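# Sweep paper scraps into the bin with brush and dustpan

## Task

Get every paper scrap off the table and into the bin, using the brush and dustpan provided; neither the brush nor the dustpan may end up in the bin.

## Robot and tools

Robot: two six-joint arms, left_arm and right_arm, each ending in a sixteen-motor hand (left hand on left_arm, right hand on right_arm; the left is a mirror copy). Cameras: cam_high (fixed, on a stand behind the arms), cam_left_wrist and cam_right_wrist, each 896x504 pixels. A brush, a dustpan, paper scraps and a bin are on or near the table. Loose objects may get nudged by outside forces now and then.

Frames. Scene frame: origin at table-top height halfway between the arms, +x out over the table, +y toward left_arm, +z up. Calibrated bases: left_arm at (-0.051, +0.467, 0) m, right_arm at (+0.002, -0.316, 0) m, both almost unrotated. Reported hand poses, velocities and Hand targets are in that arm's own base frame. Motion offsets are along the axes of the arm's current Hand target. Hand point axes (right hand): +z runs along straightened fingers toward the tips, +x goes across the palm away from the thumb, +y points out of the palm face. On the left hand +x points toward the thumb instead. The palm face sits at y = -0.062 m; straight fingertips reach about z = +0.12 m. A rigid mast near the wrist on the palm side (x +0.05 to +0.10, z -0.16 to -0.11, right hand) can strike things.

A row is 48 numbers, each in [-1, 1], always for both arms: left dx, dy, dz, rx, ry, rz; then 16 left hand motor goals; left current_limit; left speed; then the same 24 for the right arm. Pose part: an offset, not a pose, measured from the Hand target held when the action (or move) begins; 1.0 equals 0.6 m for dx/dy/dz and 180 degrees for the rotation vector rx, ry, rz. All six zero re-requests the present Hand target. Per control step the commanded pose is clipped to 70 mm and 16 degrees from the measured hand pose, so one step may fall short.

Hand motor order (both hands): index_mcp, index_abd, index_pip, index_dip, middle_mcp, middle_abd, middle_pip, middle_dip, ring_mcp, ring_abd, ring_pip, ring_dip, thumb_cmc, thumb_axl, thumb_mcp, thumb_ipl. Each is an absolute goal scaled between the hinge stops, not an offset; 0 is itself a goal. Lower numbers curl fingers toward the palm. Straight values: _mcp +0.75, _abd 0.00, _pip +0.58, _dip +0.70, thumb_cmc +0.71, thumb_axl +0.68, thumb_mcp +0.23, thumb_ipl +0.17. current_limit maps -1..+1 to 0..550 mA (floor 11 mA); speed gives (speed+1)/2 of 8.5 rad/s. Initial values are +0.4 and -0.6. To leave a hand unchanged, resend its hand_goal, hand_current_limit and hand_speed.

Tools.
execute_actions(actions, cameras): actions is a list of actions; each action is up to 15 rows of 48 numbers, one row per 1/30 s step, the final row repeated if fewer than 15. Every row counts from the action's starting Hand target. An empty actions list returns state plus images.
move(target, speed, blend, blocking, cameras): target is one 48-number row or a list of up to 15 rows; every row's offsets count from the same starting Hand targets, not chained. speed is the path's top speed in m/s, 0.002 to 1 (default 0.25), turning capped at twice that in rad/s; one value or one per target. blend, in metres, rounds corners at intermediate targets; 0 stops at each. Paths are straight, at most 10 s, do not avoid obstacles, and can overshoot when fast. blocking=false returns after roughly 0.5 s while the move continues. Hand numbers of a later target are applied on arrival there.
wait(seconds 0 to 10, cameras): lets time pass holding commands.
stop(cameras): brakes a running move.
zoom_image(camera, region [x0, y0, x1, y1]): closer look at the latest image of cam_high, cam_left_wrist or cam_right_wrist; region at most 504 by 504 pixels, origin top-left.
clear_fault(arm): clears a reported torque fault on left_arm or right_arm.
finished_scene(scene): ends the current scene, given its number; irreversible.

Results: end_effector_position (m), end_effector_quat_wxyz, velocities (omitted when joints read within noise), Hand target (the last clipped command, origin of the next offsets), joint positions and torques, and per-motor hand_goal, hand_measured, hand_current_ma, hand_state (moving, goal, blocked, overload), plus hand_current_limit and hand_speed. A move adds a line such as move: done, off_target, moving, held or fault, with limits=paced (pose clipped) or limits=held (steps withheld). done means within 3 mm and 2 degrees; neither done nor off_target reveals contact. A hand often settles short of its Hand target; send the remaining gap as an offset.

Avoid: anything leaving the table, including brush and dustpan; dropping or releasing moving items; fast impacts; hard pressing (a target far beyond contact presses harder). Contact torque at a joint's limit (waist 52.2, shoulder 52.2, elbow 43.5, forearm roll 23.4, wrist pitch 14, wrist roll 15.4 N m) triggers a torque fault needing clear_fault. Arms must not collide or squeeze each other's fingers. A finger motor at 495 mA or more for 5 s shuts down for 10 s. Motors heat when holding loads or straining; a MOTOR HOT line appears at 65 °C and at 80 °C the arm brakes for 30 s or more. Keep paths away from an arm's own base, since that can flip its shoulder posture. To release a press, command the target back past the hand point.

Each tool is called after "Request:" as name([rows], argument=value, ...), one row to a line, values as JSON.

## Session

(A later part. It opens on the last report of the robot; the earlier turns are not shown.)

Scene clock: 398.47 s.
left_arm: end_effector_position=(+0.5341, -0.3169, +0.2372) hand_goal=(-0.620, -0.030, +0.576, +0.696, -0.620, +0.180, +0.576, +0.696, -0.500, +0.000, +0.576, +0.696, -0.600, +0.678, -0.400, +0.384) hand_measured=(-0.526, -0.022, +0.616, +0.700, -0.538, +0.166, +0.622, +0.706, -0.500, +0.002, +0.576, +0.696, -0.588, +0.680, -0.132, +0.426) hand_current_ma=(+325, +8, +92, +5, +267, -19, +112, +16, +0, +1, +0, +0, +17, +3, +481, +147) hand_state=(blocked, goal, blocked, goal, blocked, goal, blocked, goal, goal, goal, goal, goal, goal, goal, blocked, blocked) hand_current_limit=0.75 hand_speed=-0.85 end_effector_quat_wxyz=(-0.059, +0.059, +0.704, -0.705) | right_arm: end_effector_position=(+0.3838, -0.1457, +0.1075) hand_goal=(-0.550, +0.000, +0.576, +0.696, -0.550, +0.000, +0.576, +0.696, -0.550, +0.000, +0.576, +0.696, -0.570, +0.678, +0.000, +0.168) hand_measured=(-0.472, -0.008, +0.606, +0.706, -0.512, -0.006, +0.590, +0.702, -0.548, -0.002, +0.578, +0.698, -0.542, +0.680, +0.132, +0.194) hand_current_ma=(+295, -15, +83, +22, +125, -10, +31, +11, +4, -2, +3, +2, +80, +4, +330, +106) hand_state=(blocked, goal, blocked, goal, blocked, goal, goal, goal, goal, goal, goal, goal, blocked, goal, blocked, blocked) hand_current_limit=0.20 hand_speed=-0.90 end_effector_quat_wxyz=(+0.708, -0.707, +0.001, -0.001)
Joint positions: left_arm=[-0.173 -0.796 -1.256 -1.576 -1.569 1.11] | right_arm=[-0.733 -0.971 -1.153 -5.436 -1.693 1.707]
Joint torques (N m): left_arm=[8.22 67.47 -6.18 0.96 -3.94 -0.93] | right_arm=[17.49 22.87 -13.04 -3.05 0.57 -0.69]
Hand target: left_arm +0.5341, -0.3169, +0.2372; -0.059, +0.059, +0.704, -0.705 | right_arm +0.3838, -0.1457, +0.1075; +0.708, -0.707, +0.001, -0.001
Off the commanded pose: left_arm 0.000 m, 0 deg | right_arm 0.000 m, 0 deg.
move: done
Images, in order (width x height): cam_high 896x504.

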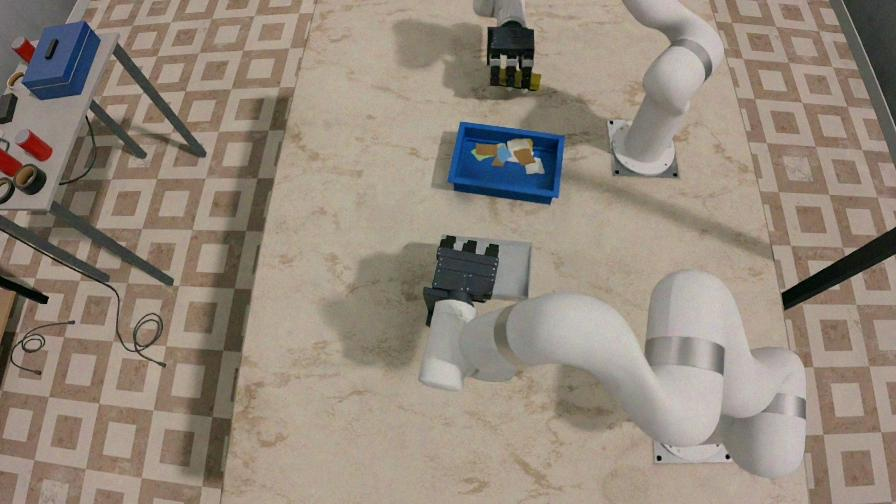

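Request:
move([
  [0,0.2512,0.0,0.0,0,0,-0.62,-0.03,0.576,0.696,-0.62,0.18,0.576,0.696,-0.5,0,0.576,0.696,-0.6,0.678,-0.4,0.384,0.75,-0.85,0,0.055,0,0,0,0,-0.55,0,0.576,0.696,-0.55,0,0.576,0.696,-0.55,0,0.576,0.696,-0.571,0.678,0.0,0.168,0.2,-0.9],
], speed=0.06, cameras=["cam_high","cam_left_wrist"])

Request:
zoom_image(camera="cam_high", region=[400, 200, 580, 380])

Scene clock: 401.80 s.
left_arm: end_effector_position=(+0.5341, -0.3170, +0.0866) hand_goal=(-0.620, -0.030, +0.576, +0.696, -0.620, +0.180, +0.576, +0.696, -0.500, +0.000, +0.576, +0.696, -0.600, +0.678, -0.400, +0.384) hand_measured=(-0.526, -0.022, +0.616, +0.700, -0.540, +0.166, +0.622, +0.706, -0.500, +0.002, +0.576, +0.696, -0.594, +0.680, -0.132, +0.426) hand_current_ma=(+321, +8, +92, +5, +264, -19, +111, +16, +0, +1, +0, +0, +6, +3, +481, +147) hand_state=(blocked, goal, blocked, goal, blocked, goal, blocked, goal, goal, goal, goal, goal, goal, goal, blocked, blocked) hand_current_limit=0.75 hand_speed=-0.85 end_effector_quat_wxyz=(-0.059, +0.059, +0.704, -0.705) | right_arm: end_effector_position=(+0.3838, -0.1456, +0.0745) hand_goal=(-0.550, +0.000, +0.576, +0.696, -0.550, +0.000, +0.576, +0.696, -0.550, +0.000, +0.576, +0.696, -0.570, +0.678, +0.000, +0.168) hand_measured=(-0.472, -0.008, +0.606, +0.706, -0.512, -0.006, +0.590, +0.702, -0.548, -0.002, +0.578, +0.698, -0.542, +0.680, +0.132, +0.194) hand_current_ma=(+295, -15, +83, +22, +125, -10, +31, +11, +4, -2, +3, +2, +80, +4, +330, +106) hand_state=(blocked, goal, blocked, goal, blocked, goal, goal, goal, goal, goal, goal, goal, blocked, goal, blocked, blocked) hand_current_limit=0.20 hand_speed=-0.90 end_effector_quat_wxyz=(+0.708, -0.707, +0.001, -0.001)
Joint positions: left_arm=[-0.173 -1.093 -1.357 -1.576 -1.57 1.306] | right_arm=[-0.733 -1.046 -1.188 -5.439 -1.667 1.677]
Joint torques (N m): left_arm=[-7.72 34.33 -16.54 -2.38 -3.66 0.73] | right_arm=[15.37 21.97 -12.73 -2.9 0.73 -1.67]
Hand target: left_arm +0.5341, -0.3170, +0.0865; -0.059, +0.059, +0.704, -0.705 | right_arm +0.3838, -0.1456, +0.0745; +0.708, -0.707, +0.001, -0.001
Off the commanded pose: left_arm 0.000 m, 0 deg | right_arm 0.000 m, 0 deg.
move: done
Images, in order (width x height): cam_high 896x504, cam_left_wrist 896x504.

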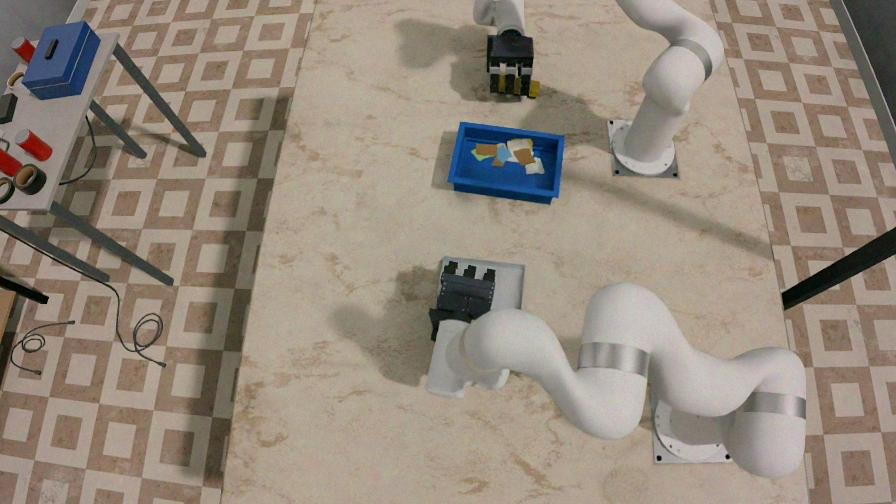

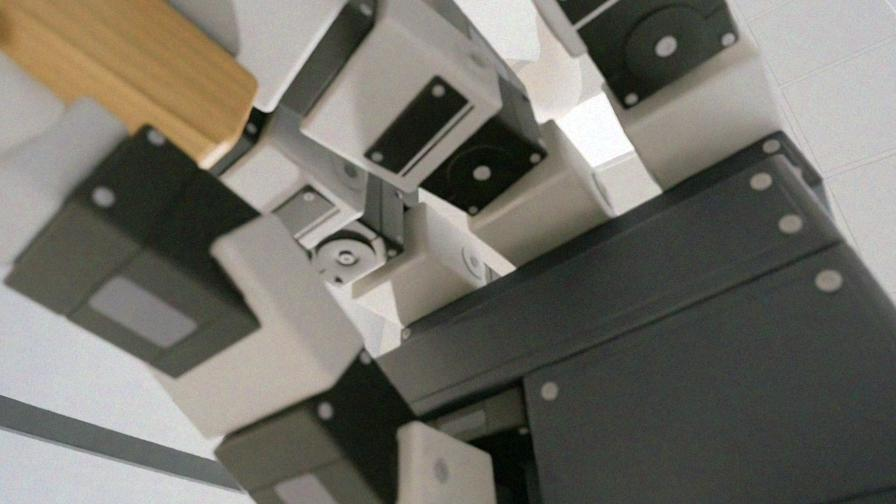

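Scaled by 2.800 from the camera's 896x504 image, which has a finer 1280x720 frame.

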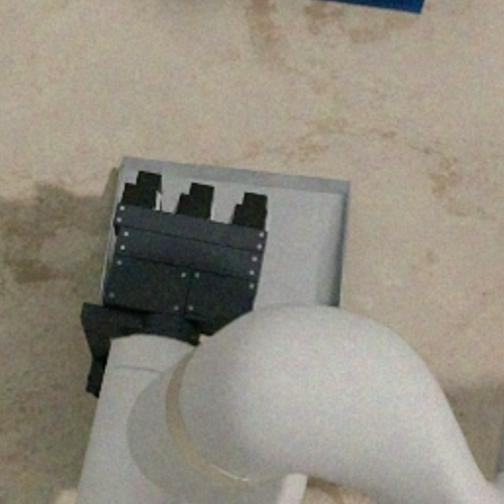

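Request:
move([
  [0,0.006,0.0,0.0,0,0,-0.62,-0.03,0.576,0.696,-0.62,0.18,0.576,0.696,-0.5,0,0.576,0.696,-0.6,0.678,-0.4,0.384,0.75,-0.85,0,0.002,0,0,0,0,-0.55,0,0.576,0.696,-0.55,0,0.576,0.696,-0.55,0,0.576,0.696,-0.571,0.678,0.0,0.168,0.2,-0.9],
], speed=0.02)

Request:
move([
  [0,0,0.0,0.0,0,0,-0.45,-0.03,0.576,0.696,-0.45,0.18,0.576,0.696,-0.4,0,0.576,0.696,-0.6,0.678,0.0,0.384,0.2,-0.92,0,0.0,0,0,0,0,-0.4,0,0.576,0.696,-0.4,0,0.576,0.696,-0.4,0,0.576,0.696,-0.571,0.678,0.2,0.168,0.2,-0.9],
  [0,0,0.0,0.0,0,0,-0.274,-0.03,0.576,0.696,-0.274,0.18,0.576,0.696,-0.274,0,0.576,0.696,-0.6,0.678,0.226,0.384,0.2,-0.85,0,0.0,0,0,0,0,-0.35,0,0.576,0.696,-0.35,0,0.576,0.696,-0.35,0,0.576,0.696,-0.571,0.678,0.226,0.168,0.2,-0.85],
], speed=0.05, cameras=["cam_high","cam_left_wrist"])

Scene clock: 403.13 s.
left_arm: end_effector_position=(+0.5341, -0.3170, +0.0830) hand_goal=(-0.620, -0.030, +0.576, +0.696, -0.620, +0.180, +0.576, +0.696, -0.500, +0.000, +0.576, +0.696, -0.600, +0.678, -0.400, +0.384) hand_measured=(-0.526, -0.022, +0.616, +0.700, -0.540, +0.166, +0.622, +0.706, -0.500, +0.002, +0.576, +0.696, -0.594, +0.680, -0.132, +0.426) hand_current_ma=(+320, +8, +92, +5, +263, -18, +111, +16, +0, +1, +0, +0, +8, +3, +481, +147) hand_state=(blocked, goal, blocked, goal, blocked, goal, blocked, goal, goal, goal, goal, goal, goal, goal, blocked, blocked) hand_current_limit=0.75 hand_speed=-0.85 end_effector_quat_wxyz=(-0.059, +0.059, +0.704, -0.705) | right_arm: end_effector_position=(+0.3838, -0.1456, +0.0733) hand_goal=(-0.550, +0.000, +0.576, +0.696, -0.550, +0.000, +0.576, +0.696, -0.550, +0.000, +0.576, +0.696, -0.570, +0.678, +0.000, +0.168) hand_measured=(-0.472, -0.008, +0.606, +0.706, -0.512, -0.006, +0.590, +0.702, -0.548, -0.002, +0.578, +0.698, -0.542, +0.680, +0.132, +0.194) hand_current_ma=(+295, -15, +83, +22, +125, -10, +31, +11, +4, -2, +3, +2, +80, +4, +330, +106) hand_state=(blocked, goal, blocked, goal, blocked, goal, goal, goal, goal, goal, goal, goal, blocked, goal, blocked, blocked) hand_current_limit=0.20 hand_speed=-0.90 end_effector_quat_wxyz=(+0.708, -0.707, +0.001, -0.001)
Joint positions: left_arm=[-0.173 -1.1 -1.361 -1.576 -1.571 1.31] | right_arm=[-0.733 -1.048 -1.19 -5.439 -1.666 1.676]
Joint torques (N m): left_arm=[-6.83 23.84 -14.5 -2.67 -0.77 1.24] | right_arm=[16.32 21.7 -13.06 -3.05 0.72 -1.65]
Hand target: left_arm +0.5341, -0.3170, +0.0829; -0.059, +0.059, +0.704, -0.705 | right_arm +0.3838, -0.1456, +0.0733; +0.708, -0.707, +0.001, -0.001
Off the commanded pose: left_arm 0.000 m, 0 deg | right_arm 0.000 m, 0 deg.
move: done

Scene clock: 405.17 s.
left_arm: end_effector_position=(+0.5341, -0.3170, +0.0829) hand_goal=(-0.274, -0.030, +0.576, +0.696, -0.274, +0.180, +0.576, +0.696, -0.274, +0.000, +0.576, +0.696, -0.600, +0.678, +0.226, +0.384) hand_measured=(-0.282, -0.022, +0.578, +0.700, -0.286, +0.166, +0.578, +0.698, -0.284, +0.002, +0.576, +0.696, -0.598, +0.680, +0.222, +0.386) hand_current_ma=(-12, +8, +2, +3, -19, -18, +1, +2, -14, +1, +0, +0, +3, +3, -4, +2) hand_state=(goal, goal, goal, goal, goal, goal, goal, goal, goal, goal, goal, goal, goal, goal, goal, goal) hand_current_limit=0.20 hand_speed=-0.85 end_effector_quat_wxyz=(-0.059, +0.059, +0.704, -0.705) | right_arm: end_effector_position=(+0.3838, -0.1456, +0.0733) hand_goal=(-0.350, +0.000, +0.576, +0.696, -0.350, +0.000, +0.576, +0.696, -0.350, +0.000, +0.576, +0.696, -0.570, +0.678, +0.226, +0.168) hand_measured=(-0.358, -0.002, +0.578, +0.698, -0.358, -0.002, +0.578, +0.698, -0.358, -0.002, +0.578, +0.698, -0.568, +0.680, +0.224, +0.170) hand_current_ma=(-20, -4, +3, +4, -19, -4, +2, +4, -17, -2, +2, +2, +3, +4, -5, +4) hand_state=(goal, goal, goal, goal, goal, goal, goal, goal, goal, goal, goal, goal, goal, goal, goal, goal) hand_current_limit=0.20 hand_speed=-0.85 end_effector_quat_wxyz=(+0.708, -0.707, +0.001, -0.001)
Joint positions: left_arm=[-0.173 -1.101 -1.361 -1.576 -1.57 1.31] | right_arm=[-0.733 -1.048 -1.19 -5.439 -1.666 1.676]
Joint torques (N m): left_arm=[-4.28 56.23 -14.46 -2.01 0.86 -0.27] | right_arm=[15.54 21.79 -11.53 -2.6 0.45 -1.35]
Hand target: left_arm +0.5341, -0.3170, +0.0829; -0.059, +0.059, +0.704, -0.705 | right_arm +0.3838, -0.1456, +0.0733; +0.708, -0.707, +0.001, -0.001
Off the commanded pose: left_arm 0.000 m, 0 deg | right_arm 0.000 m, 0 deg.
move: done
Images, in order (width x height): cam_high 896x504, cam_left_wrist 896x504.

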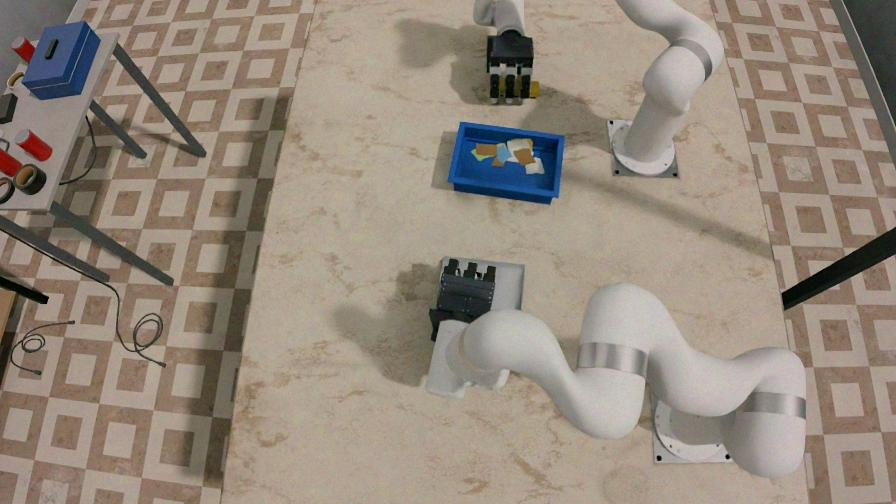

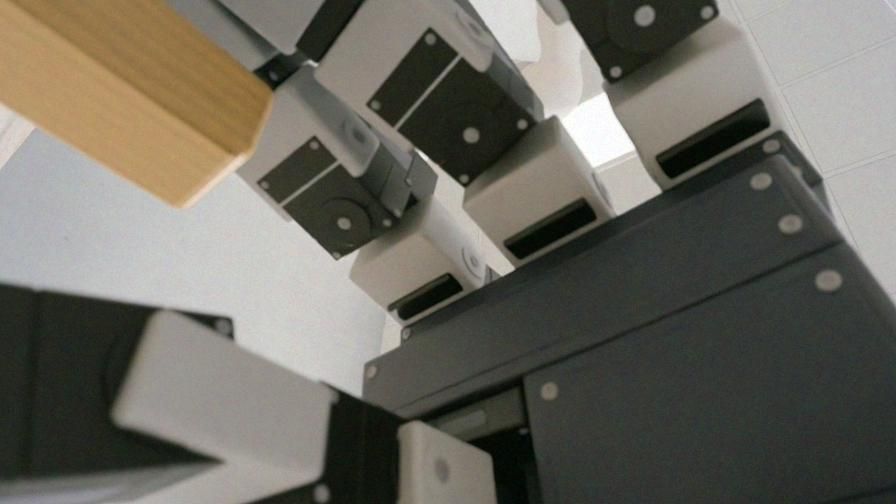

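Request:
move([
  [0,-0.25,0.0,0.0,0,0,-0.274,-0.03,0.576,0.696,-0.274,0.18,0.576,0.696,-0.274,0,0.576,0.696,-0.6,0.678,0.226,0.384,0.2,-0.85,0,-0.25,0,0,0,0,-0.35,0,0.576,0.696,-0.35,0,0.576,0.696,-0.35,0,0.576,0.696,-0.571,0.678,0.226,0.168,0.2,-0.85],
  [0,-0.25,-0.5,0.0,0,0,-0.274,-0.03,0.576,0.696,-0.274,0.18,0.576,0.696,-0.274,0,0.576,0.696,-0.6,0.678,0.226,0.384,0.2,-0.85,-0.2,-0.25,0,0,0,0,-0.35,0,0.576,0.696,-0.35,0,0.576,0.696,-0.35,0,0.576,0.696,-0.571,0.678,0.226,0.168,0.2,-0.85],
], speed=[0.08,0.15], cameras=["cam_high"])

Request:
zoom_image(camera="cam_high", region=[380, 180, 620, 420])

Request:
zoom_image(camera="cam_high", region=[420, 20, 600, 220])

Scene clock: 410.30 s.
left_arm: end_effector_position=(+0.5843, -0.0212, +0.2327) hand_goal=(-0.274, -0.030, +0.576, +0.696, -0.274, +0.180, +0.576, +0.696, -0.274, +0.000, +0.576, +0.696, -0.600, +0.678, +0.226, +0.384) hand_measured=(-0.282, -0.022, +0.578, +0.700, -0.284, +0.166, +0.576, +0.698, -0.282, +0.002, +0.576, +0.696, -0.598, +0.680, +0.224, +0.386) hand_current_ma=(-10, +8, +2, +3, -17, -18, +1, +2, -12, +1, +0, +0, +3, +3, -3, +2) hand_state=(goal, goal, goal, goal, goal, goal, goal, goal, goal, goal, goal, goal, goal, goal, goal, goal) hand_current_limit=0.20 hand_speed=-0.85 end_effector_quat_wxyz=(-0.059, +0.059, +0.704, -0.705) | right_arm: end_effector_position=(+0.2638, -0.1456, +0.2233) hand_goal=(-0.350, +0.000, +0.576, +0.696, -0.350, +0.000, +0.576, +0.696, -0.350, +0.000, +0.576, +0.696, -0.570, +0.678, +0.226, +0.168) hand_measured=(-0.358, -0.002, +0.578, +0.698, -0.358, -0.002, +0.578, +0.698, -0.358, -0.002, +0.578, +0.698, -0.568, +0.680, +0.224, +0.170) hand_current_ma=(-19, -4, +3, +4, -19, -4, +2, +4, -17, -2, +2, +2, +3, +4, -5, +4) hand_state=(goal, goal, goal, goal, goal, goal, goal, goal, goal, goal, goal, goal, goal, goal, goal, goal) hand_current_limit=0.20 hand_speed=-0.85 end_effector_quat_wxyz=(+0.708, -0.707, +0.001, -0.001)
Joint positions: left_arm=[0.29 -0.939 -1.512 -1.178 -1.814 1.046] | right_arm=[-0.907 -0.595 -0.832 -5.604 -1.758 1.719]
Joint torques (N m): left_arm=[6.02 33.14 -19.39 1.51 -3.27 -0.95] | right_arm=[-17.04 38.86 -4.26 -2.95 0.84 -1.69]
Hand target: left_arm +0.5844, -0.0211, +0.2327; -0.059, +0.059, +0.704, -0.705 | right_arm +0.2638, -0.1456, +0.2233; +0.708, -0.707, +0.001, -0.001
Off the commanded pose: left_arm 0.000 m, 0 deg | right_arm 0.000 m, 0 deg.
move: done
Images, in order (width x height): cam_high 896x504.

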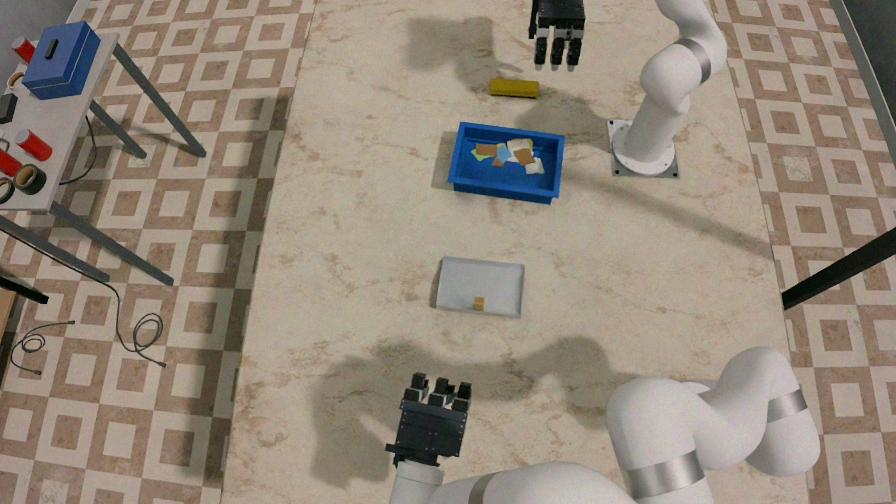

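Scaled by 2.100 from the camera's 896x504 image, which has a finer 1280x720 frame.

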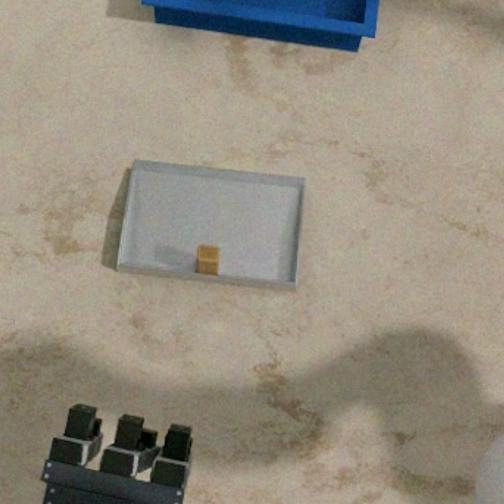

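Scaled by 2.520 from the camera's 896x504 image, which has a finer 1280x720 frame.

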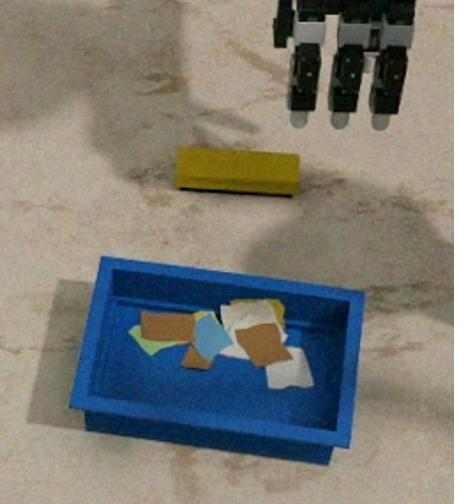

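Request:
zoom_image(camera="cam_high", region=[260, 160, 460, 360])

Request:
zoom_image(camera="cam_high", region=[500, 180, 700, 380])

Request:
zoom_image(camera="cam_high", region=[460, 300, 640, 480])

Scaled by 2.520 from the camera's 896x504 image, which has a finer 1280x720 frame.

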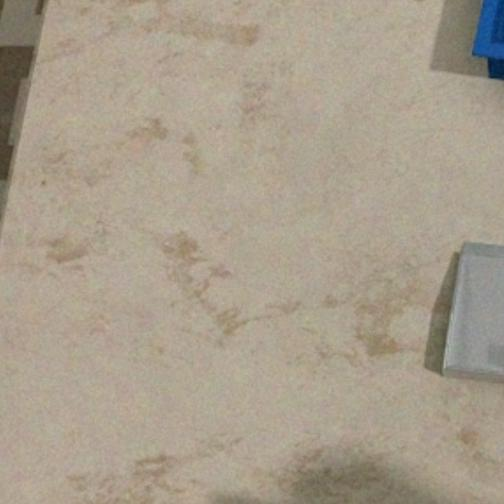

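Scaled by 2.520 from the camera's 896x504 image, which has a finer 1280x720 frame.

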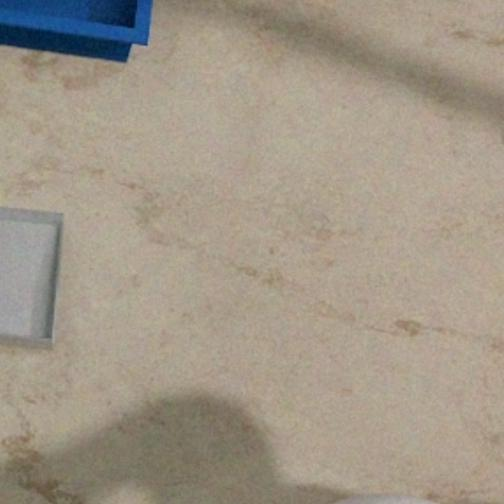

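Scaled by 2.800 from the camera's 896x504 image, which has a finer 1280x720 frame.

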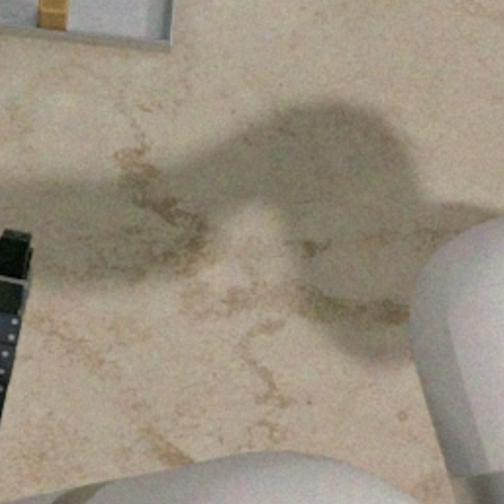

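Request:
finished_scene(scene=1)

The scene is finished: the task was done.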